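# Loop rubber band around two bench dogs on board

## Task

Stretch the rubber band so it wraps a single time around each of the two bench dogs, sitting on the sides of the dogs above the board and not resting on their tops; at the end the board has to lie flat on the table and not be moving.

## Robot and tools

Robot: two arms, left_arm and right_arm, facing each other across the table. In the scene frame the table centre is the origin, +z is up and the table top is at z = 0.020 m. The left_arm base is at (-0.048, +0.444, +0.123) m on the +y side, and the right_arm base is at (+0.057, -0.463, +0.133) m. The arm names do not match left and right in the pictures.

Frames: each gripper's reported position, quaternion and velocities are in that arm's own base frame. Fixed camera cam_low and the table use the scene frame. Every commanded offset is measured along the current Hand target's own axes. On a gripper, +x points out along the fingers and y is the direction they open and close. The reported end_effector_position is the midpoint between the fingers, 3 to 4 cm short of the tips. Only the last 1.5 cm of each finger's inner face is flat. Reported poses can be off by a few cm, more at long reach.

Row layout, shared by both motion tools: one row of 14 numbers, each in [-1, 1]. The first 7 are left_arm (dx, dy, dz, rx, ry, rz, opening) and the next 7 are right_arm in the same order. Fill all 14 even when only one arm moves. dx to rz are offsets from that arm's Hand target, not absolute poses. 1.0 equals 0.6 m for dx, dy, dz and 180 degrees for the rotation; rx, ry, rz form one rotation vector. Opening is absolute, not an offset: +1 is fully open (0.080 m) and -1 fully closed. Empty fingers meet near -0.78. Closing from fully open takes at least about 0.6 s.

execute_actions(actions, cameras): actions is a list of actions. Each action is a table of up to 15 rows, one per 1/30 s step; if it is shorter, the last row is held for the rest. Every row counts from the Hand target at the start of that action, not from the row before. Each new action starts from the Hand target as it stands then, so repeating an offset moves the arm again. An arm whose six pose numbers are all 0 is asked to reach its Hand target again. An empty actions list returns images and full state.

move(target, speed, blend, opening_speed, grip_force, blocking, cameras): target is one 14-number row or a list of up to 15 rows. Every row is an offset from the same starting Hand targets, not from the previous row. speed is the path's top speed in m/s, from 0.002 to 4.3 (default 0.25), with turning capped at twice that value in rad/s. It can be one number or one per target. blend, in m, rounds the corners at intermediate targets; 0 means stop at each one. opening_speed is how fast the commanded opening changes, per second on the -1..+1 scale, at least 0.2. grip_force is the per-pad force limit in N, from 8 to 34; give one value or one per arm, and it stays set. blocking=false returns after about 0.5 s while the move keeps running. A move lasts at most 10 s and does not avoid obstacles or the other arm. Faster moves stray more and hit harder. The result adds a "move:" line. done means within 8 mm and 2 degrees of the pose. The other endings are off_target, moving, held (a check withheld steps), fault, and blocked (the gripper stopped far from where it was driven and now holds there). limits=paced means a pose was clipped.

wait(seconds 0 to 10, cameras) lets time pass with the last commands held. stop(cameras) brakes a running move. zoom_image(camera, region) enlarges [x0, y0, x1, y1], at most 504x504 pixels, from the newest image of cam_low, cam_left_wrist or cam_right_wrist. finished_scene(scene) ends the current scene with its number and cannot be undone.

Results: Hand target is the last commanded pose after clipping, and the next offsets count from it. The gripper often rests short of it; resending zeros or adding the missing distance fixes that. Tool commands lists each gripper's current command, and resending it leaves the gripper as it is; a 0 there is a real command. grip_measured is the measured opening on the command scale, off by up to about 2 mm. To grip, command about 0.08 below its reading at first touch. grip_effort_n is the motor effort, negative when closing, and it is not pad force. Joint torques and External joint torques are listed in joint order. Wrist depth gives a 7x7 grid of distances in mm ahead of each wrist camera, with '-' for no value. Each step clips orientation to within 32 degrees of the measured orientation. Friction and weight can leave the gripper low, short or tilted, so check it after each move. Cameras are cam_low (fixed), cam_left_wrist and cam_right_wrist, all 672x504, with calibration accurate to within millimetres to centimetres.

Avoid: contact torque at or above the joint limits (waist 17, shoulder 21.1, elbow 20.4, wrist pitch 3.37, wrist yaw 3.48, wrist roll 3.48 N m). Reaching one freezes that arm for 10 s. Avoid any bump between the arms, including a gripper closing on the other arm's fingers, and strain on the wrist camera cables. Avoid paths passing close to an arm's own base, and far targets in a single step, which can cause an over-speed fault. Long holding or stretching heats the motors; a MOTOR HOT line appears at 50 °C and a stop comes at 95 °C. Do not slam or hit fixed parts, release moving parts, drop things from a height, or let anything end up off the table. Loose objects may occasionally be nudged by outside pushes.

Each tool is called after "Request:" by a JSON object that holds its "name" and its "arguments".

## Session

Request:
{"name": "execute_actions", "arguments": {"actions": []}}

Scene clock: 0.00 s.
left_arm: end_effector_position=(+0.2347, +0.2987, +0.2271) grip_measured=+0.076 grip_effort_n=n/a end_effector_quat_wxyz=(+0.957, +0.175, +0.213, -0.088) | right_arm: end_effector_position=(+0.2241, -0.0947, +0.1580) grip_measured=-0.754 grip_effort_n=n/a end_effector_quat_wxyz=(+0.748, +0.242, +0.185, -0.589)
Joint positions: left_arm=[1.261 1.685 1.405 -0.893 1.075 1.463 0.038] | right_arm=[0.13 1.205 0.799 -0.933 0.956 1.464 0.001]
Joint velocities: within noise
Joint torques (N m): no reading
External joint torques (N m): no reading
Motor temperatures (°C): left_arm=[24 27 25 26 30 25] | right_arm=[22 26 25 24 26 31]
Heat: left arm: hottest wrist yaw 30 °C (+0.0 °C/min); right arm: hottest wrist roll 31 °C (+0.0 °C/min).
Wrist depth (mm): cam_left_wrist=[1652 1440 1567 687 683 737 683 / 1533 - 1639 756 692 638 - / - - 1853 - 494 466 426 / 2243 1902 1678 552 442 401 368 / 1776 1665 1555 452 - 356 329 / - - - - - 74 - / - - - 361 - 71 -] | cam_right_wrist=[2167 2447 2447 2299 2299 2346 2188 / 2107 1996 1614 1792 1962 1881 1835 / 1806 1724 1673 1614 1614 1637 1614 / 438 431 423 1487 1396 1440 1354 / 401 397 399 394 381 371 352 / 367 364 - 74 75 342 - / - - - - - - -]
Hand target: left_arm +0.2352, +0.2989, +0.2279; +0.958, +0.175, +0.210, -0.087 | right_arm +0.2249, -0.0951, +0.1592; +0.749, +0.244, +0.179, -0.590
Tool commands: left_gripper/opening=+0.076109 right_gripper/opening=-0.777778

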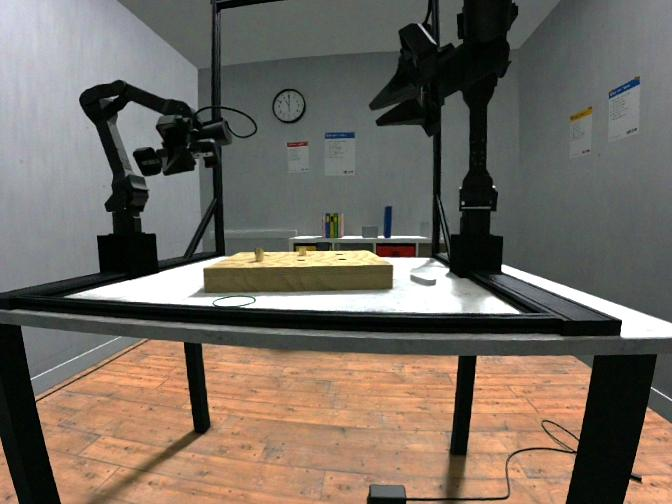

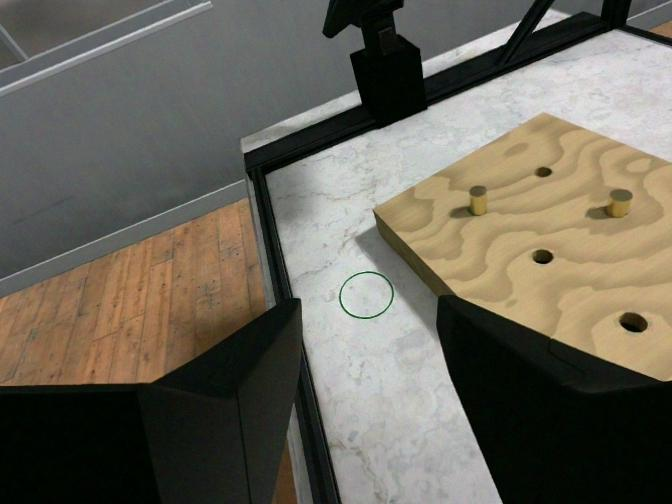

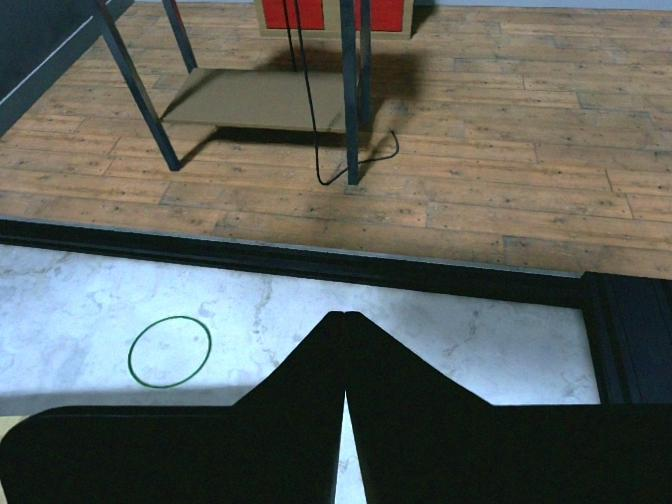

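Request:
{"name": "zoom_image", "arguments": {"camera": "cam_low", "region": [340, 60, 520, 195]}}

Request:
{"name": "zoom_image", "arguments": {"camera": "cam_low", "region": [180, 230, 450, 320]}}

Request:
{"name": "zoom_image", "arguments": {"camera": "cam_left_wrist", "region": [320, 100, 672, 360]}}

Request:
{"name": "zoom_image", "arguments": {"camera": "cam_low", "region": [70, 70, 250, 205]}}

Scaled by 2.800 from the camera's 672x504 image, which has a finer 960x720 frame.

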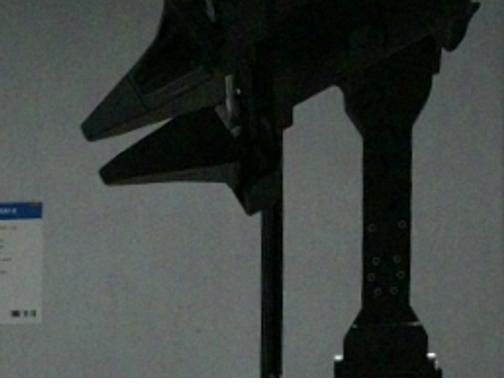

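Scaled by 1.867 from the camera's 672x504 image, which has a finer 960x720 frame.

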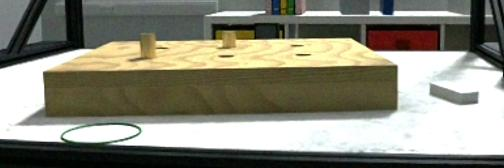

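Scaled by 1.432 from the camera's 672x504 image, which has a finer 960x720 frame.

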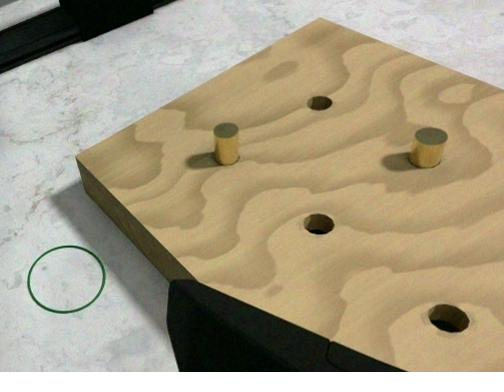

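Scaled by 2.800 from the camera's 672x504 image, which has a finer 960x720 frame.

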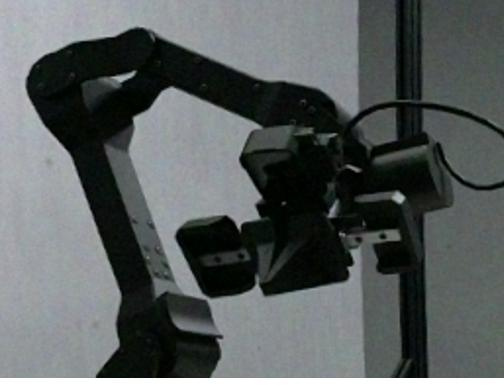

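Request:
{"name": "move", "arguments": {"target": [0,0,0,0,0,0,0.0761,0.295,0.280,-0.0745,-0.237,0.313,0.070,-0.11], "speed": 0.3, "cameras": ["all"]}}

Scene clock: 58.57 s.
left_arm: end_effector_position=(+0.2347, +0.2987, +0.2271) grip_measured=+0.076 grip_effort_n=2.6 end_effector_quat_wxyz=(+0.957, +0.175, +0.213, -0.088) | right_arm: end_effector_position=(+0.4285, -0.1784, +0.0535) grip_measured=-0.113 grip_effort_n=17.0 end_effector_quat_wxyz=(+0.669, +0.226, +0.669, -0.230)
Joint positions: left_arm=[1.261 1.685 1.405 -0.893 1.075 1.463 0.038] | right_arm=[-0.393 2.386 2.095 -1.28 0.006 0.265 0.03]
Joint torques (N m): left_arm=[-0.11 -7.71 6.72 0.74 0.62 -0.01] | right_arm=[0.08 -11.69 7.19 -0.16 -0.08 -0.11]
External joint torques (N m): left_arm=[-0.1 -0.58 0.44 -0.06 0.07 0] | right_arm=[0.16 -0.4 1.44 -0.52 -0.1 -0.11]
Motor temperatures (°C): left_arm=[24 36 30 26 31 25] | right_arm=[22 28 30 25 27 31]
Heat: left arm: hottest shoulder 36 °C (+9.2 °C/min); right arm: hottest wrist roll 31 °C (+0.0 °C/min).
Wrist depth (mm): cam_left_wrist=[- - 213 581 662 727 735 / 1626 - 192 274 668 618 581 / - - 214 280 301 466 425 / 2152 1920 1691 - 443 401 370 / 1886 1614 1555 - - 355 329 / - - - 400 373 74 - / - - - 354 350 71 -] | cam_right_wrist=[179 183 185 187 189 176 925 / 192 192 195 198 201 197 981 / 176 201 209 213 215 217 215 / 167 173 219 226 232 231 223 / 178 179 185 236 241 253 251 / 188 - 73 205 85 70 275 / - - 213 217 - - -]
Hand target: left_arm +0.2352, +0.2989, +0.2279; +0.958, +0.175, +0.210, -0.087 | right_arm +0.4313, -0.1788, +0.0500; +0.670, +0.226, +0.670, -0.226
Off the commanded pose: left_arm 0.001 m, 0 deg | right_arm 0.004 m, 1 deg.
move: done
camera_calibration:
cam_right_wrist: T_world_to_cam=[[-0.601519, -0.797271, 0.0503332, 0.116592], [-0.733054, 0.575916, 0.361874, 0.425214], [-0.317499, 0.180777, -0.930867, 0.303325], [0, 0, 0, 1]] pos_world=[0.478142, -0.206766, 0.122614]

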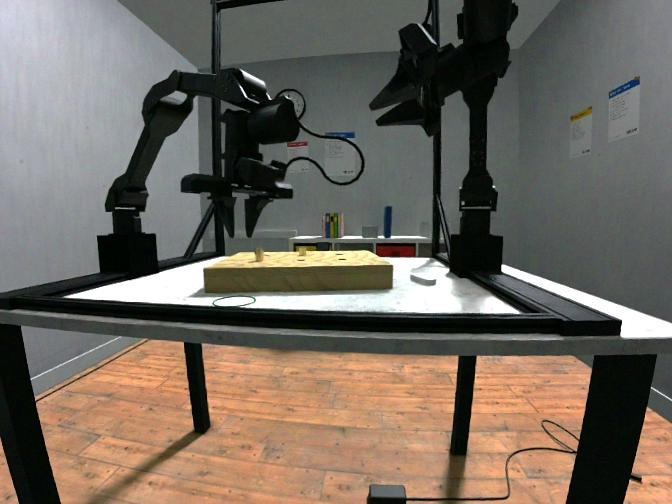

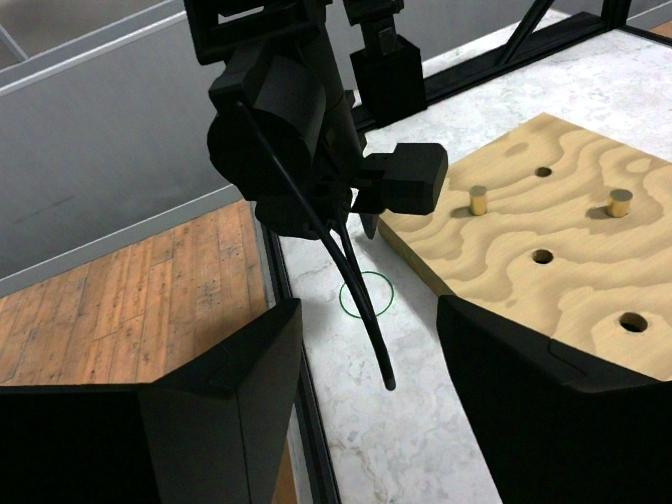

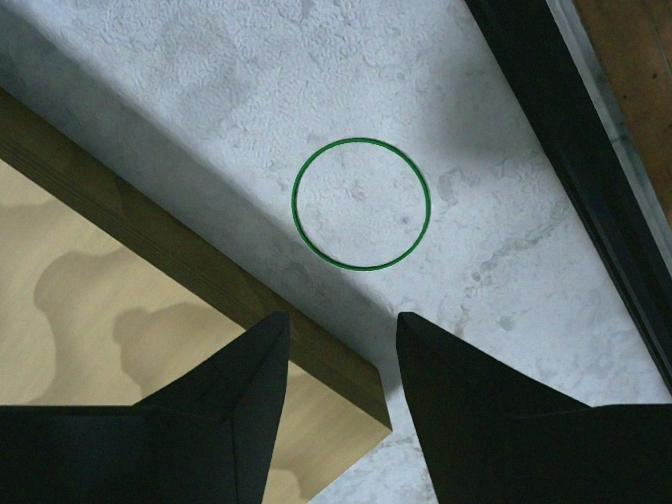

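Request:
{"name": "move", "arguments": {"target": [0,0,0,0,0,0,0.0761,0.0833,0.0338,0,0,0,0,-0.2], "speed": 0.2, "cameras": ["cam_right_wrist","cam_low"]}}

Scene clock: 72.53 s.
left_arm: end_effector_position=(+0.2347, +0.2987, +0.2271) grip_measured=+0.076 grip_effort_n=2.6 end_effector_quat_wxyz=(+0.957, +0.175, +0.213, -0.088) | right_arm: end_effector_position=(+0.4455, -0.1616, +0.0072) grip_measured=-0.197 grip_effort_n=-16.0 end_effector_quat_wxyz=(+0.675, +0.224, +0.667, -0.221) end_effector_velocity=(-0.008, -0.004, -0.001) end_effector_angular_velocity=(+0.016, +0.023, -0.010)
Joint positions: left_arm=[1.261 1.685 1.405 -0.893 1.075 1.463 0.038] | right_arm=[-0.349 2.452 2.028 -1.137 -0.005 0.292 0.026]
Joint velocities: left_arm=[within noise] | right_arm=[-0.017 -0.002 -0.007 -0.022 -0.007 -0.007 0]
Joint torques (N m): left_arm=[0.05 -7.74 6.78 0.72 0.65 -0.05] | right_arm=[-0.1 -12.47 4.51 0.42 -0.03 0.18]
External joint torques (N m): left_arm=[0.01 -0.62 0.52 -0.08 0.09 -0.03] | right_arm=[0.01 -0.99 -1.1 0.06 -0.05 0.18]
Heat: left arm: hottest shoulder 37 °C (+7.1 °C/min); right arm: hottest elbow 32 °C (+5.0 °C/min).
Wrist depth (mm): cam_left_wrist=[- - 226 221 696 722 720 / - 1761 - 235 687 513 590 / - - 1791 217 336 466 424 / 2219 1920 1732 241 341 402 372 / 1806 1626 1555 - 193 355 332 / - - - 411 374 74 - / - - - 365 - 71 -] | cam_right_wrist=[141 142 142 144 147 148 139 / 148 151 153 154 155 157 157 / 148 160 162 164 168 168 170 / 126 147 173 176 177 180 182 / 126 129 158 186 186 195 197 / - - 73 163 80 70 209 / - - 76 155 - - -]
Hand target: left_arm +0.2352, +0.2989, +0.2279; +0.958, +0.175, +0.210, -0.087 | right_arm +0.4436, -0.1627, +0.0001; +0.670, +0.226, +0.670, -0.226
Off the commanded pose: left_arm 0.001 m, 0 deg | right_arm 0.008 m, 1 deg.
move: done
camera_calibration:
cam_right_wrist: T_world_to_cam=[[-0.589613, -0.806825, 0.0372657, 0.135782], [-0.746629, 0.562059, 0.355857, 0.448626], [-0.30806, 0.181994, -0.933797, 0.258655], [0, 0, 0, 1]] pos_world=[0.494697, -0.189676, 0.0768247]
Images, in order (width x height): cam_low 672x504, cam_right_wrist 672x504.

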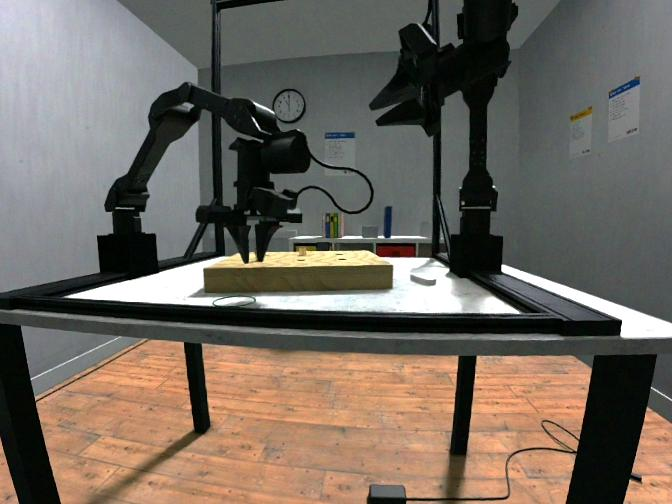

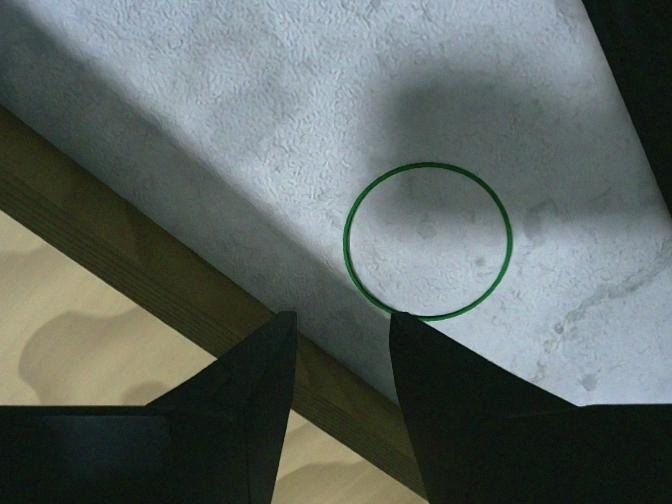

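Request:
{"name": "move", "arguments": {"target": [0,0,0,0,0,0,0.0761,0.065,-0.1217,0,0,0,0,-0.33], "speed": 0.2, "cameras": ["cam_right_wrist"]}}

Scene clock: 81.83 s.
left_arm: end_effector_position=(+0.2347, +0.2987, +0.2271) grip_measured=+0.076 grip_effort_n=2.1 end_effector_quat_wxyz=(+0.957, +0.175, +0.213, -0.088) | right_arm: end_effector_position=(+0.4001, -0.2213, -0.0395) grip_measured=-0.326 grip_effort_n=-16.0 end_effector_quat_wxyz=(+0.667, +0.228, +0.671, -0.228)
Joint positions: left_arm=[1.261 1.685 1.405 -0.893 1.075 1.463 0.038] | right_arm=[-0.505 2.452 1.835 -0.959 0.002 0.153 0.02]
Joint torques (N m): left_arm=[0.02 -7.69 6.72 0.75 0.64 -0.06] | right_arm=[0.15 -14.33 3.83 0.41 -0.08 -0.09]
External joint torques (N m): left_arm=[0.03 -0.56 0.49 -0.03 0.09 -0.04] | right_arm=[0.16 -3.11 -1.52 0.07 -0.08 -0.09]
Motor temperatures (°C): left_arm=[24 37 30 26 31 25] | right_arm=[22 35 31 24 27 30]
Heat: left arm: hottest shoulder 37 °C (+5.0 °C/min); right arm: hottest shoulder 35 °C (+8.0 °C/min).
Wrist depth (mm): cam_left_wrist=[- - 288 623 681 735 717 / 1511 - 283 699 692 629 585 / 1500 - 299 356 506 464 425 / 2267 1920 297 380 431 401 369 / 1821 1691 509 - - 355 327 / - - - 383 - 74 - / - - - 358 - 71 -] | cam_right_wrist=[- 101 102 103 104 88 105 / 107 108 109 111 109 101 95 / - 117 115 117 119 118 102 / 123 122 124 126 127 130 109 / 131 131 132 134 136 140 141 / - 139 73 147 87 147 150 / - - - 162 63 - -]
Hand target: left_arm +0.2352, +0.2989, +0.2279; +0.958, +0.175, +0.210, -0.087 | right_arm +0.3994, -0.2207, -0.0389; +0.670, +0.226, +0.670, -0.226
Off the commanded pose: left_arm 0.001 m, 0 deg | right_arm 0.001 m, 0 deg.
move: done
camera_calibration:
cam_right_wrist: T_world_to_cam=[[-0.60154, -0.79748, 0.0466379, 0.0697933], [-0.731874, 0.573571, 0.367936, 0.461901], [-0.320171, 0.187195, -0.928681, 0.218063], [0, 0, 0, 1]] pos_world=[0.449854, -0.250095, 0.0293063]
Images, in order (width x height): cam_right_wrist 672x504.

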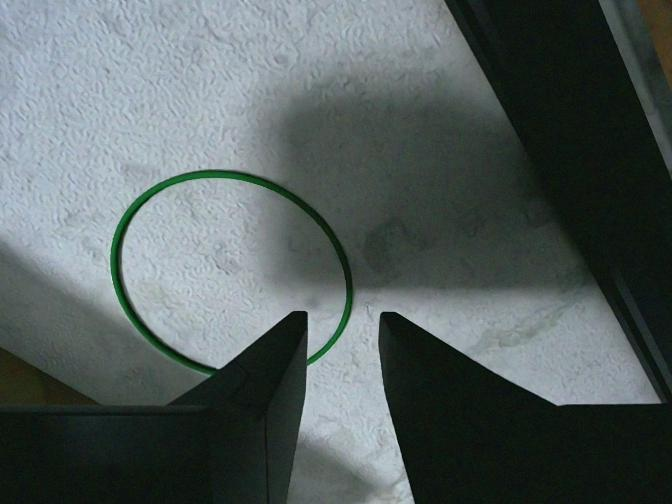

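Request:
{"name": "move", "arguments": {"target": [0,0,0,0,0,0,0.0761,0.02,-0.005,0,0,0,0,-0.33], "speed": 0.05, "cameras": ["cam_right_wrist"]}}

Scene clock: 85.47 s.
left_arm: end_effector_position=(+0.2347, +0.2987, +0.2271) grip_measured=+0.076 grip_effort_n=2.6 end_effector_quat_wxyz=(+0.957, +0.175, +0.213, -0.088) | right_arm: end_effector_position=(+0.4010, -0.2238, -0.0437) grip_measured=-0.326 grip_effort_n=-16.0 end_effector_quat_wxyz=(+0.674, +0.226, +0.665, -0.229)
Joint positions: left_arm=[1.261 1.685 1.405 -0.893 1.075 1.463 0.038] | right_arm=[-0.509 2.452 1.817 -0.924 0.002 0.146 0.02]
Joint torques (N m): left_arm=[-0.1 -7.74 6.73 0.73 0.63 -0.02] | right_arm=[-0.33 -12.25 3.79 0.46 -0.06 -0.09]
External joint torques (N m): left_arm=[-0.02 -0.56 0.47 -0.06 0.07 -0.01] | right_arm=[-0.33 -0.91 -1.62 0.09 -0.06 -0.09]
Heat: left arm: hottest shoulder 38 °C (+5.0 °C/min); right arm: hottest shoulder 36 °C (+9.1 °C/min).
Wrist depth (mm): cam_left_wrist=[- 1469 295 1555 640 708 703 / 1544 1602 285 758 - 509 - / 1746 - 305 374 505 470 427 / 2110 1955 299 380 432 401 371 / 1761 1639 1511 454 - 356 327 / - - - 303 - 74 - / - - - 349 - 71 -] | cam_right_wrist=[- 98 99 100 101 84 103 / 104 105 106 - 107 93 93 / - 112 112 114 115 113 98 / - 118 122 121 123 126 104 / 126 127 127 129 129 133 135 / - - 73 140 87 141 144 / - - - 154 63 - -]
Hand target: left_arm +0.2352, +0.2989, +0.2279; +0.958, +0.175, +0.210, -0.087 | right_arm +0.3975, -0.2231, -0.0509; +0.670, +0.226, +0.670, -0.226
Off the commanded pose: left_arm 0.001 m, 0 deg | right_arm 0.008 m, 1 deg.
move: done
camera_calibration:
cam_right_wrist: T_world_to_cam=[[-0.600398, -0.798475, 0.0442851, 0.0677808], [-0.738619, 0.574914, 0.352017, 0.467991], [-0.306537, 0.17864, -0.934945, 0.207253], [0, 0, 0, 1]] pos_world=[0.449893, -0.251957, 0.0260281]
Images, in order (width x height): cam_right_wrist 672x504.

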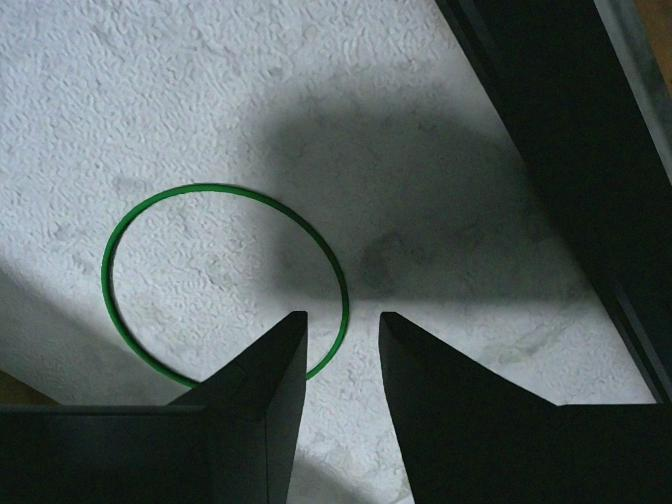

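Request:
{"name": "move", "arguments": {"target": [0,0,0,0,0,0,0.0761,0.008,0,0,0,0,0,-0.33], "speed": 0.05, "cameras": ["cam_right_wrist"]}}

Scene clock: 87.97 s.
left_arm: end_effector_position=(+0.2347, +0.2987, +0.2271) grip_measured=+0.076 grip_effort_n=2.6 end_effector_quat_wxyz=(+0.957, +0.175, +0.213, -0.088) | right_arm: end_effector_position=(+0.4019, -0.2243, -0.0457) grip_measured=-0.326 grip_effort_n=-16.0 end_effector_quat_wxyz=(+0.676, +0.226, +0.663, -0.229)
Joint positions: left_arm=[1.261 1.685 1.405 -0.893 1.075 1.463 0.038] | right_arm=[-0.509 2.454 1.812 -0.91 0.002 0.146 0.02]
Joint torques (N m): left_arm=[-0.04 -7.71 6.71 0.72 0.65 -0.02] | right_arm=[-0.25 -11.54 3.74 0.46 -0.04 -0.06]
External joint torques (N m): left_arm=[-0.04 -0.64 0.5 -0.06 0.1 -0.01] | right_arm=[-0.17 -0.38 -1.59 0.07 -0.05 -0.06]
Heat: left arm: hottest shoulder 38 °C (+5.0 °C/min); right arm: hottest shoulder 37 °C (+10.0 °C/min).
Wrist depth (mm): cam_left_wrist=[- - 296 670 778 753 1821 / - - 287 687 699 538 521 / - 1937 307 358 498 465 425 / 2131 1853 300 381 438 400 373 / 1791 1639 1511 311 104 358 329 / - - - - - 74 - / - - - - 345 71 -] | cam_right_wrist=[- 97 98 99 100 83 101 / - 105 105 - 107 99 90 / 109 110 110 112 113 111 96 / - 117 121 119 122 123 102 / 124 125 125 127 127 133 132 / - - 73 138 87 138 141 / - - - 150 63 - -]
Hand target: left_arm +0.2352, +0.2989, +0.2279; +0.958, +0.175, +0.210, -0.087 | right_arm +0.3975, -0.2230, -0.0558; +0.670, +0.226, +0.670, -0.226
Off the commanded pose: left_arm 0.001 m, 0 deg | right_arm 0.011 m, 1 deg.
move: off_target (right_arm)
camera_calibration:
cam_right_wrist: T_world_to_cam=[[-0.600641, -0.79834, 0.0434081, 0.0680731], [-0.74065, 0.576042, 0.34585, 0.470418], [-0.301111, 0.175581, -0.937285, 0.202804], [0, 0, 0, 1]] pos_world=[0.450369, -0.252244, 0.0244362]
Images, in order (width x height): cam_right_wrist 672x504.

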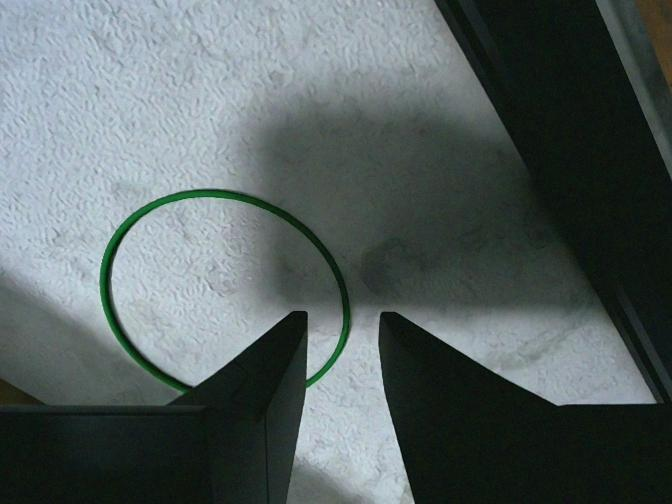

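Request:
{"name": "move", "arguments": {"target": [0,0,0,0,0,0,0.0761,0.012,0,0,0,0,0,-0.33], "speed": 0.05, "cameras": ["cam_right_wrist"]}}

Request:
{"name": "zoom_image", "arguments": {"camera": "cam_right_wrist", "region": [270, 270, 430, 390]}}

Scene clock: 90.70 s.
left_arm: end_effector_position=(+0.2347, +0.2987, +0.2271) grip_measured=+0.076 grip_effort_n=2.6 end_effector_quat_wxyz=(+0.957, +0.175, +0.213, -0.088) | right_arm: end_effector_position=(+0.4019, -0.2243, -0.0532) grip_measured=-0.326 grip_effort_n=-16.0 end_effector_quat_wxyz=(+0.676, +0.226, +0.663, -0.229)
Joint positions: left_arm=[1.261 1.685 1.405 -0.893 1.075 1.463 0.038] | right_arm=[-0.509 2.467 1.804 -0.89 0.002 0.146 0.02]
Joint torques (N m): left_arm=[0.02 -7.73 6.75 0.73 0.63 -0.02] | right_arm=[-0.41 -11.52 3.71 0.48 -0.06 -0.09]
External joint torques (N m): left_arm=[0.03 -0.63 0.56 -0.04 0.08 -0.01] | right_arm=[-0.41 -0.31 -1.58 0.1 -0.07 -0.09]
Heat: left arm: hottest shoulder 38 °C (+4.0 °C/min); right arm: hottest shoulder 37 °C (+10.1 °C/min).
Wrist depth (mm): cam_left_wrist=[- - 300 652 609 696 1490 / 1490 1567 292 730 740 534 - / - - 313 367 493 466 428 / 2049 1886 300 385 430 401 368 / 1761 1665 1555 322 - 355 330 / - - - 373 - 74 - / - - - 361 - 71 -] | cam_right_wrist=[- 91 91 93 95 81 77 / - 96 97 98 99 94 82 / - 103 104 104 105 105 87 / - 109 109 112 113 115 95 / - 118 117 118 119 122 124 / - - 73 131 87 129 132 / - - - 140 63 - -]
Hand target: left_arm +0.2352, +0.2989, +0.2279; +0.958, +0.175, +0.210, -0.087 | right_arm +0.3975, -0.2230, -0.0630; +0.670, +0.226, +0.670, -0.226
Off the commanded pose: left_arm 0.001 m, 0 deg | right_arm 0.011 m, 1 deg.
move: off_target (right_arm)
camera_calibration:
cam_right_wrist: T_world_to_cam=[[-0.600613, -0.798354, 0.0435344, 0.0683813], [-0.740434, 0.575934, 0.346494, 0.472879], [-0.301698, 0.175875, -0.937041, 0.196109], [0, 0, 0, 1]] pos_world=[0.450372, -0.252245, 0.0169354]
Images, in order (width x height): cam_right_wrist 672x504.

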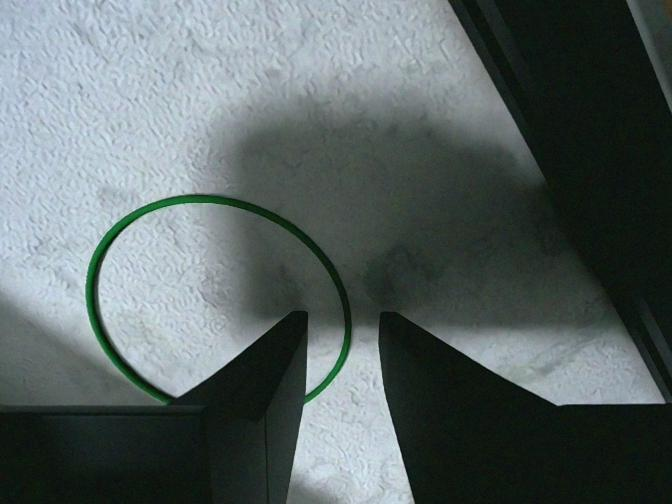

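Scaled by 3.150 from the camera's 672x504 image, which has a finer 960x720 frame.

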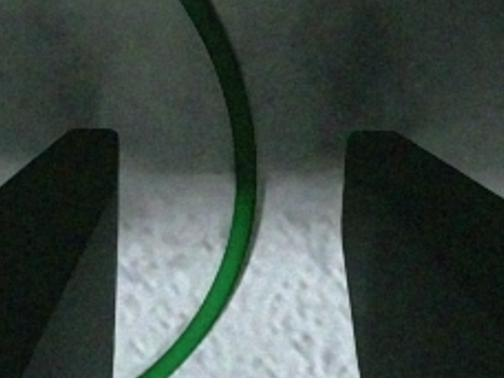

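Request:
{"name": "move", "arguments": {"target": [0,0,0,0,0,0,0.0761,0.007,0,0,0,0,0,-0.33], "speed": 0.04, "cameras": ["cam_right_wrist"]}}

Request:
{"name": "zoom_image", "arguments": {"camera": "cam_right_wrist", "region": [270, 270, 430, 390]}}

Scene clock: 93.53 s.
left_arm: end_effector_position=(+0.2347, +0.2987, +0.2271) grip_measured=+0.076 grip_effort_n=2.6 end_effector_quat_wxyz=(+0.957, +0.175, +0.213, -0.088) | right_arm: end_effector_position=(+0.4019, -0.2243, -0.0573) grip_measured=-0.326 grip_effort_n=-16.0 end_effector_quat_wxyz=(+0.676, +0.226, +0.663, -0.229)
Joint positions: left_arm=[1.261 1.685 1.405 -0.893 1.075 1.463 0.038] | right_arm=[-0.509 2.475 1.801 -0.879 0.002 0.146 0.02]
Joint torques (N m): left_arm=[0.03 -7.68 6.71 0.74 0.65 -0.04] | right_arm=[-0.28 -11.53 3.72 0.47 -0.05 -0.11]
External joint torques (N m): left_arm=[-0.01 -0.62 0.48 -0.05 0.1 -0.03] | right_arm=[-0.31 -0.21 -1.63 0.06 -0.05 -0.1]
Heat: left arm: hottest shoulder 38 °C (+4.0 °C/min); right arm: hottest shoulder 39 °C (+12.1 °C/min).
Wrist depth (mm): cam_left_wrist=[1284 - 302 621 660 656 766 / - - 297 692 696 507 - / 1555 - 315 346 498 464 424 / 1791 1973 303 387 432 403 372 / 1761 1665 1533 461 - 356 330 / - - - - - 74 - / - - - 333 - 71 -] | cam_right_wrist=[- 88 88 88 90 84 72 / - 92 93 95 95 89 78 / - 99 100 100 100 101 83 / 104 105 106 107 110 108 91 / - 113 112 114 114 118 117 / - - 73 123 87 124 127 / - - - 134 63 - -]
Hand target: left_arm +0.2352, +0.2989, +0.2279; +0.958, +0.175, +0.210, -0.087 | right_arm +0.3975, -0.2230, -0.0672; +0.670, +0.226, +0.670, -0.226
Off the commanded pose: left_arm 0.001 m, 0 deg | right_arm 0.011 m, 1 deg.
move: off_target (right_arm)
camera_calibration:
cam_right_wrist: T_world_to_cam=[[-0.600597, -0.798368, 0.0434906, 0.0685495], [-0.740365, 0.575853, 0.346774, 0.474246], [-0.301898, 0.176073, -0.93694, 0.192406], [0, 0, 0, 1]] pos_world=[0.450373, -0.252246, 0.012835]
Images, in order (width x height): cam_right_wrist 672x504.

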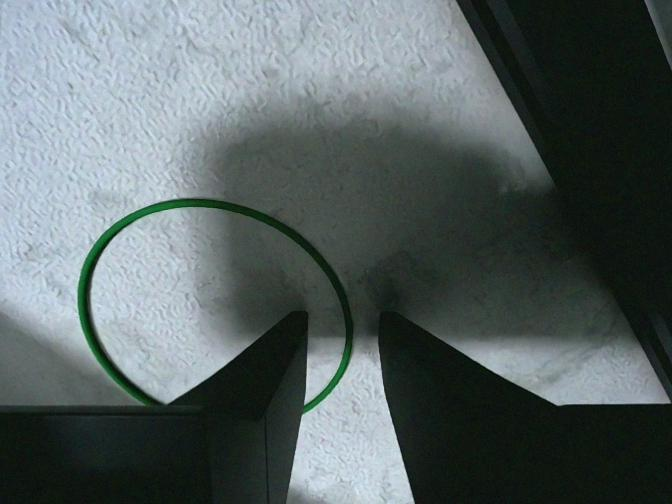

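Scaled by 3.150 from the camera's 672x504 image, which has a finer 960x720 frame.

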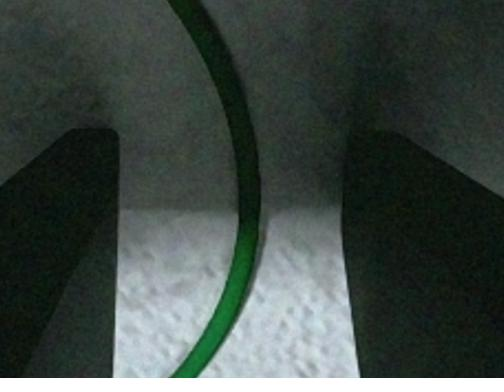

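Request:
{"name": "move", "arguments": {"target": [0,0,0,0,0,0,0.0761,0.005,0,0,0,0,0,-0.33], "speed": 0.03, "cameras": ["cam_right_wrist"]}}

Request:
{"name": "zoom_image", "arguments": {"camera": "cam_right_wrist", "region": [270, 270, 430, 390]}}

Scene clock: 96.13 s.
left_arm: end_effector_position=(+0.2347, +0.2987, +0.2271) grip_measured=+0.076 grip_effort_n=2.6 end_effector_quat_wxyz=(+0.957, +0.175, +0.213, -0.088) | right_arm: end_effector_position=(+0.4023, -0.2245, -0.0594) grip_measured=-0.326 grip_effort_n=-16.0 end_effector_quat_wxyz=(+0.676, +0.226, +0.663, -0.229)
Joint positions: left_arm=[1.261 1.685 1.405 -0.893 1.075 1.463 0.038] | right_arm=[-0.509 2.478 1.799 -0.872 0.002 0.146 0.02]
Joint torques (N m): left_arm=[-0.12 -7.71 6.84 0.73 0.63 -0.03] | right_arm=[-0.29 -11.33 3.61 0.51 -0.06 -0.11]
External joint torques (N m): left_arm=[-0.12 -0.63 0.65 -0.04 0.08 -0.01] | right_arm=[-0.29 -0.14 -1.61 0.14 -0.07 -0.11]
Heat: left arm: hottest shoulder 38 °C (+4.1 °C/min); right arm: hottest shoulder 39 °C (+12.2 °C/min).
Wrist depth (mm): cam_left_wrist=[- - 304 642 1511 - 1691 / - - 294 332 679 527 - / - 1626 315 356 511 465 424 / 2029 1821 306 390 439 401 371 / 1886 1691 1544 317 - 358 328 / - - - - - 74 - / - - - 344 - 71 -] | cam_right_wrist=[- 85 87 87 88 81 71 / - 90 - 93 93 86 76 / - 96 98 98 99 99 82 / - 103 103 104 108 107 93 / - 111 110 112 112 115 115 / - - 73 120 87 121 124 / - - - 133 63 - -]
Hand target: left_arm +0.2352, +0.2989, +0.2279; +0.958, +0.175, +0.210, -0.087 | right_arm +0.3974, -0.2230, -0.0702; +0.670, +0.226, +0.670, -0.226
Off the commanded pose: left_arm 0.001 m, 0 deg | right_arm 0.012 m, 1 deg.
move: off_target (right_arm)
camera_calibration:
cam_right_wrist: T_world_to_cam=[[-0.600686, -0.798315, 0.0432416, 0.0687116], [-0.740935, 0.576197, 0.344982, 0.475632], [-0.30032, 0.175186, -0.937613, 0.189729], [0, 0, 0, 1]] pos_world=[0.450666, -0.252442, 0.0108373]
Images, in order (width x height): cam_right_wrist 672x504.

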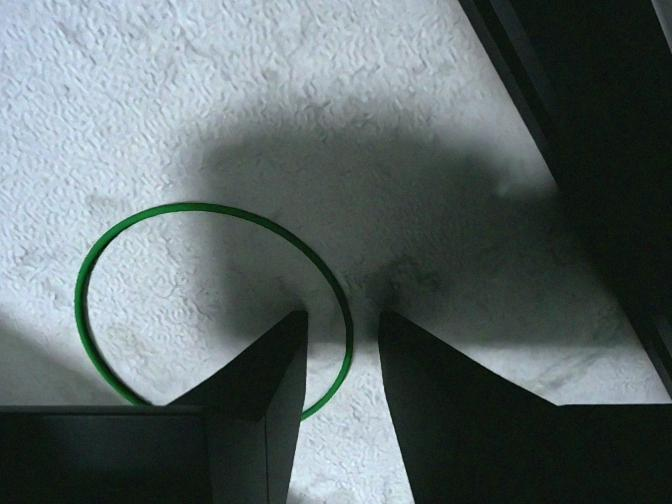

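Scaled by 3.150 from the camera's 672x504 image, which has a finer 960x720 frame.

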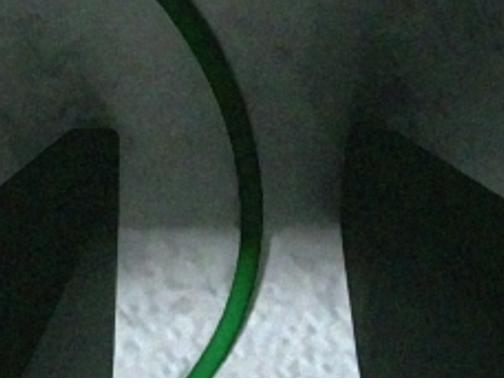

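Request:
{"name": "move", "arguments": {"target": [0,0,0,0,0,0,0.0761,0.006,0,0,0,0,0,-0.33], "speed": 0.03, "cameras": ["cam_right_wrist"]}}

Request:
{"name": "zoom_image", "arguments": {"camera": "cam_right_wrist", "region": [270, 270, 430, 390]}}

Scene clock: 99.33 s.
left_arm: end_effector_position=(+0.2347, +0.2987, +0.2271) grip_measured=+0.076 grip_effort_n=2.6 end_effector_quat_wxyz=(+0.957, +0.175, +0.213, -0.088) | right_arm: end_effector_position=(+0.4025, -0.2244, -0.0601) grip_measured=-0.327 grip_effort_n=-16.0 end_effector_quat_wxyz=(+0.678, +0.223, +0.663, -0.226)
Joint positions: left_arm=[1.261 1.685 1.405 -0.893 1.075 1.463 0.038] | right_arm=[-0.509 2.479 1.796 -0.867 0 0.139 0.02]
Joint torques (N m): left_arm=[-0.14 -7.75 6.74 0.71 0.64 -0.02] | right_arm=[-0.26 -10.61 3.58 0.94 -0.07 -0.06]
External joint torques (N m): left_arm=[-0.15 -0.62 0.48 -0.09 0.09 -0.01] | right_arm=[-0.26 0.64 -1.66 0.57 -0.08 -0.06]
Motor temperatures (°C): left_arm=[24 38 31 27 30 24] | right_arm=[22 41 30 24 26 30]
Heat: left arm: hottest shoulder 38 °C (+3.0 °C/min); right arm: hottest shoulder 41 °C (+14.2 °C/min).
Wrist depth (mm): cam_left_wrist=[- 1511 305 600 648 725 1232 / - 1705 297 699 727 520 555 / - - 317 627 498 469 424 / 2152 1837 305 389 435 403 371 / 1746 1691 1567 326 - 357 330 / - - - - - 74 - / - - - 355 345 71 -] | cam_right_wrist=[- 85 87 87 88 80 70 / - 90 - 93 93 86 76 / - 96 98 98 99 99 81 / - 103 104 105 108 107 92 / - 111 111 112 112 115 114 / - - 73 119 87 121 123 / - - - 131 63 - -]
Hand target: left_arm +0.2352, +0.2989, +0.2279; +0.958, +0.175, +0.210, -0.087 | right_arm +0.3975, -0.2230, -0.0738; +0.670, +0.226, +0.670, -0.226
Off the commanded pose: left_arm 0.001 m, 0 deg | right_arm 0.015 m, 1 deg.
move: off_target (right_arm)
camera_calibration:
cam_right_wrist: T_world_to_cam=[[-0.594593, -0.802941, 0.0417603, 0.0654261], [-0.746036, 0.570331, 0.343735, 0.476635], [-0.299816, 0.173228, -0.938138, 0.18836], [0, 0, 0, 1]] pos_world=[0.450962, -0.251935, 0.0101392]
Images, in order (width x height): cam_right_wrist 672x504.

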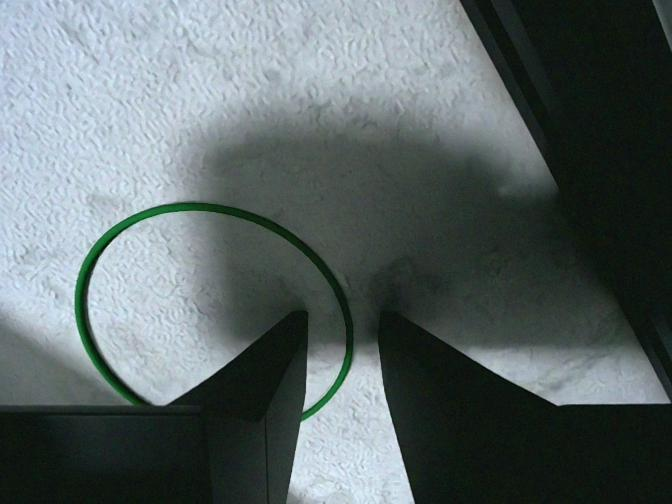

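Scaled by 3.150 from the camera's 672x504 image, which has a finer 960x720 frame.

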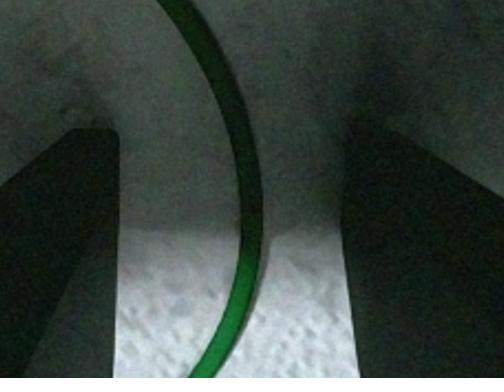

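Request:
{"name": "move", "arguments": {"target": [0,0,0,0,0,0,0.0761,-0.004,0,0,0,0,0,-1], "speed": 0.03, "opening_speed": 0.6, "cameras": ["cam_right_wrist"]}}

Request:
{"name": "zoom_image", "arguments": {"camera": "cam_right_wrist", "region": [270, 270, 430, 390]}}

Scene clock: 103.83 s.
left_arm: end_effector_position=(+0.2347, +0.2987, +0.2271) grip_measured=+0.076 grip_effort_n=2.1 end_effector_quat_wxyz=(+0.957, +0.175, +0.213, -0.088) | right_arm: end_effector_position=(+0.4025, -0.2247, -0.0602) grip_measured=-0.755 grip_effort_n=-83.5 end_effector_quat_wxyz=(+0.678, +0.223, +0.663, -0.227)
Joint positions: left_arm=[1.261 1.685 1.405 -0.893 1.075 1.463 0.038] | right_arm=[-0.509 2.479 1.796 -0.865 0.002 0.139 0.001]
Joint torques (N m): left_arm=[0.01 -7.69 6.83 0.72 0.64 0] | right_arm=[-0.3 -11.09 3.94 0.27 0.02 -0.09]
External joint torques (N m): left_arm=[0.01 -0.54 0.57 -0.07 0.09 0.01] | right_arm=[-0.38 0.13 -1.31 -0.12 0.02 -0.09]
Heat: left arm: hottest shoulder 38 °C (+3.0 °C/min); right arm: hottest shoulder 42 °C (+15.0 °C/min).
Wrist depth (mm): cam_left_wrist=[- - 307 636 629 713 742 / - 2367 294 674 694 517 - / - 1791 315 594 488 470 423 / 1937 1955 304 389 436 402 372 / 1806 1652 1480 - - 356 331 / - - - - - 74 - / - - - 358 - 71 -] | cam_right_wrist=[- 86 87 88 89 84 71 / - 91 91 93 93 86 76 / - 97 98 99 99 99 81 / - 103 104 105 108 107 93 / 109 111 112 110 113 115 115 / - 117 - 74 75 122 124 / - - - - - - -]
Hand target: left_arm +0.2352, +0.2989, +0.2279; +0.958, +0.175, +0.210, -0.087 | right_arm +0.3975, -0.2231, -0.0714; +0.670, +0.226, +0.670, -0.226
Off the commanded pose: left_arm 0.001 m, 0 deg | right_arm 0.012 m, 1 deg.
move: off_target (right_arm)
camera_calibration:
cam_right_wrist: T_world_to_cam=[[-0.594616, -0.802854, 0.0430979, 0.0653703], [-0.746129, 0.570987, 0.342439, 0.476907], [-0.299537, 0.171463, -0.938551, 0.18781], [0, 0, 0, 1]] pos_world=[0.450961, -0.252028, 0.0101405]
Images, in order (width x height): cam_right_wrist 672x504.

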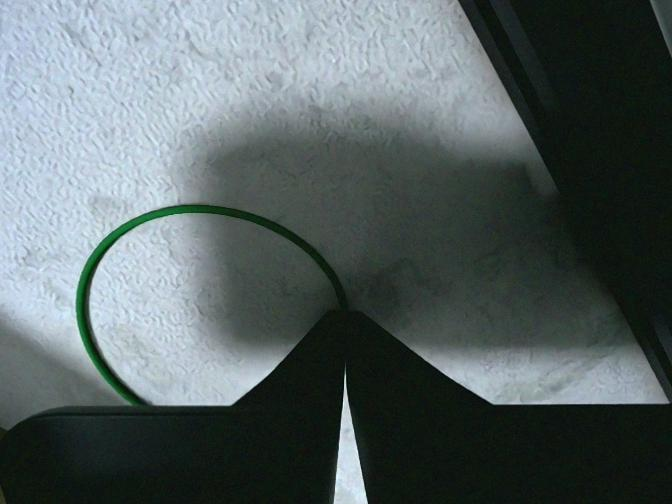

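Scaled by 3.150 from the camera's 672x504 image, which has a finer 960x720 frame.

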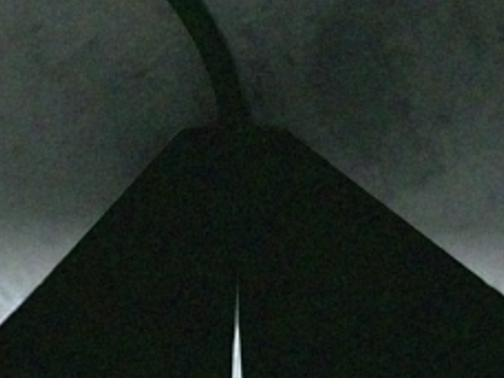

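Request:
{"name": "move", "arguments": {"target": [0,0,0,0,0,0,0.0761,-0.27,0,0,0,0,0,-1], "speed": 0.15, "cameras": ["all"]}}

Request:
{"name": "zoom_image", "arguments": {"camera": "cam_low", "region": [170, 170, 350, 305]}}

Scene clock: 107.27 s.
left_arm: end_effector_position=(+0.2347, +0.2987, +0.2271) grip_measured=+0.076 grip_effort_n=2.6 end_effector_quat_wxyz=(+0.957, +0.175, +0.213, -0.088) | right_arm: end_effector_position=(+0.3949, -0.2208, +0.0844) grip_measured=-0.755 grip_effort_n=-83.5 end_effector_quat_wxyz=(+0.662, +0.225, +0.678, -0.225)
Joint positions: left_arm=[1.261 1.685 1.405 -0.893 1.075 1.463 0.038] | right_arm=[-0.509 2.349 2.154 -1.398 0.003 0.139 0.001]
Joint torques (N m): left_arm=[-0.07 -7.69 6.75 0.74 0.64 -0.06] | right_arm=[-0.28 -14.01 7.22 -0.2 0.02 -0.09]
External joint torques (N m): left_arm=[-0.08 -0.59 0.54 -0.04 0.1 -0.04] | right_arm=[-0.43 -3.04 1.59 -0.51 0.02 -0.09]
Heat: left arm: hottest shoulder 38 °C (+3.0 °C/min); right arm: hottest shoulder 44 °C (+16.2 °C/min).
Wrist depth (mm): cam_left_wrist=[- 207 246 632 717 745 - / 1459 204 281 318 656 542 - / 2598 1732 277 317 494 467 425 / 1955 1902 1746 - 443 401 373 / 1732 1678 221 459 - 356 329 / - - - 383 - 74 - / - - - 371 337 71 -] | cam_right_wrist=[208 209 211 213 210 940 964 / 220 223 225 231 223 985 1030 / 221 237 240 244 240 254 1105 / 202 228 258 263 268 262 1210 / 217 219 244 275 287 285 1278 / 228 232 - 74 - 314 1379 / - - - - - - -]
Hand target: left_arm +0.2352, +0.2989, +0.2279; +0.958, +0.175, +0.210, -0.087 | right_arm +0.3975, -0.2233, +0.0906; +0.670, +0.226, +0.670, -0.226
Off the commanded pose: left_arm 0.001 m, 0 deg | right_arm 0.007 m, 1 deg.
move: done
camera_calibration:
cam_right_wrist: T_world_to_cam=[[-0.593031, -0.8036, 0.0504071, 0.0562261], [-0.731196, 0.563698, 0.384183, 0.408504], [-0.337144, 0.190975, -0.92188, 0.338392], [0, 0, 0, 1]] pos_world=[0.446127, -0.249714, 0.152182]

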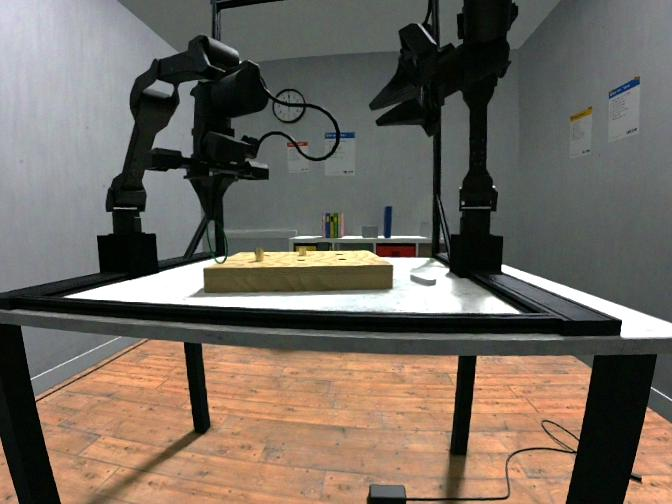

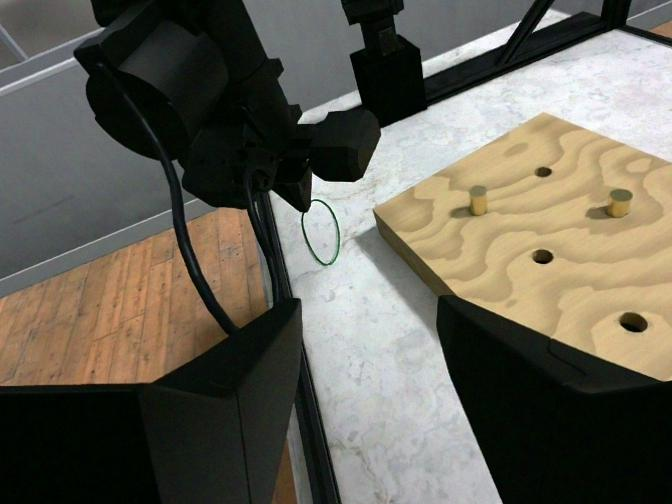

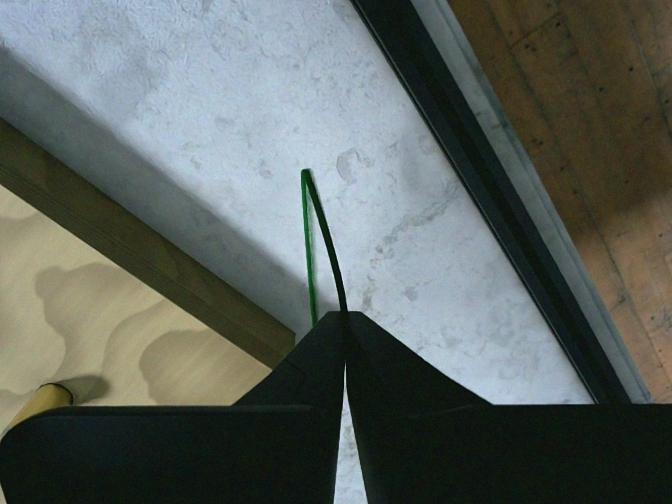

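Scaled by 2.800 from the camera's 672x504 image, which has a finer 960x720 frame.

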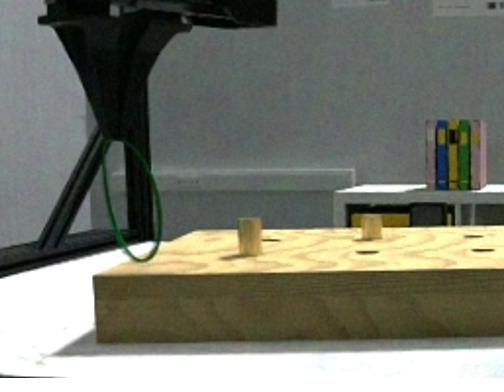

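Request:
{"name": "move", "arguments": {"target": [0,0,0,0,0,0,0.0761,-0.07,0.097,-0.13,0,0,0,-1], "speed": 0.15, "cameras": ["all"]}}

Scene clock: 119.00 s.
left_arm: end_effector_position=(+0.2347, +0.2987, +0.2271) grip_measured=+0.076 grip_effort_n=2.6 end_effector_quat_wxyz=(+0.957, +0.175, +0.213, -0.088) | right_arm: end_effector_position=(+0.3737, -0.1299, +0.1311) grip_measured=-0.755 grip_effort_n=-83.5 end_effector_quat_wxyz=(+0.670, +0.224, +0.672, -0.222)
Joint positions: left_arm=[1.261 1.685 1.405 -0.893 1.075 1.463 0.038] | right_arm=[-0.336 2.061 1.872 -1.384 -0.003 0.306 0.001]
Joint torques (N m): left_arm=[-0.11 -7.68 6.88 0.71 0.62 -0.02] | right_arm=[0.09 -12.79 4.24 -0.1 -0.01 0.21]
External joint torques (N m): left_arm=[-0.08 -0.59 0.65 -0.08 0.07 -0.01] | right_arm=[0.14 -3.44 -1.45 -0.42 -0.02 0.21]
Motor temperatures (°C): left_arm=[24 39 31 27 30 24] | right_arm=[22 51 31 24 26 30]
Heat: left arm: hottest shoulder 39 °C (+3.0 °C/min); right arm: hottest shoulder 51 °C (+23.0 °C/min). Heating fast: the right arm's shoulder motor: a push or a pull is the cause, and it goes on while you think. Ease it with your next call, before anything else.
Wrist depth (mm): cam_left_wrist=[1590 - 272 254 274 - 1991 / 1761 - - 355 201 516 - / - - 1761 - 485 467 427 / 1821 1920 1691 559 441 401 369 / 1746 1626 1544 - - 358 330 / - - - 435 - 74 - / - - - 361 - 71 -] | cam_right_wrist=[209 216 257 260 262 262 1016 / 222 223 245 276 280 282 1034 / 238 238 240 286 299 299 298 / 253 250 259 261 320 326 322 / 271 276 274 275 346 351 357 / 289 290 - 74 75 375 376 / - - - - - - -]
Hand target: left_arm +0.2352, +0.2989, +0.2279; +0.958, +0.175, +0.210, -0.087 | right_arm +0.3708, -0.1297, +0.1327; +0.670, +0.226, +0.670, -0.226
Off the commanded pose: left_arm 0.001 m, 0 deg | right_arm 0.003 m, 1 deg.
MOTOR HOT: joint 2 (shoulder) of the right arm reports 51 °C; the controller stops that arm at 95 °C. To cool a motor, set the load down, stop pushing, or move to a pose that needs little force.
move: done
camera_calibration:
cam_right_wrist: T_world_to_cam=[[-0.589241, -0.806856, 0.0421719, 0.11362], [-0.742162, 0.56115, 0.366479, 0.329956], [-0.319361, 0.184646, -0.92947, 0.35044], [0, 0, 0, 1]] pos_world=[0.423747, -0.158187, 0.200009]

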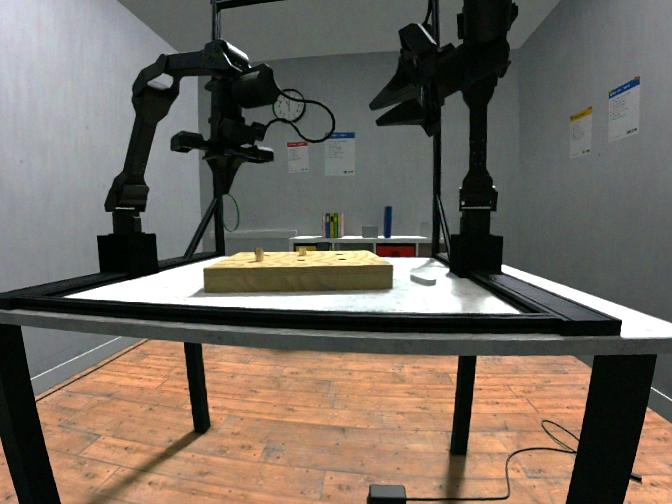

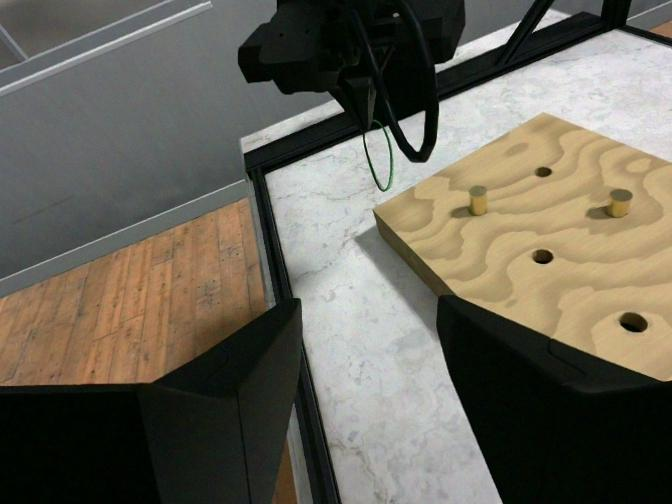

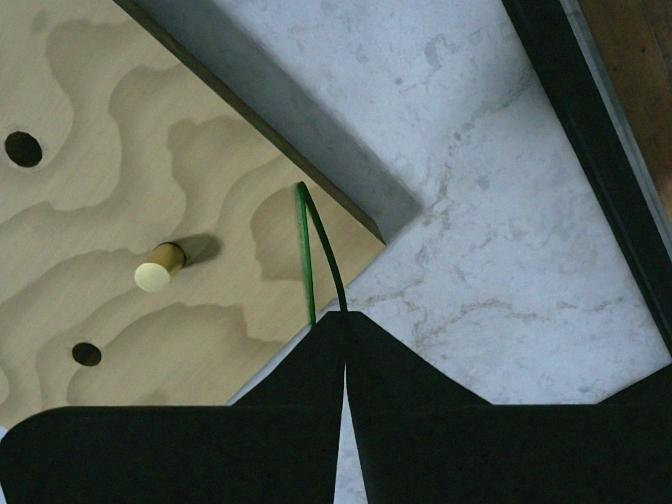

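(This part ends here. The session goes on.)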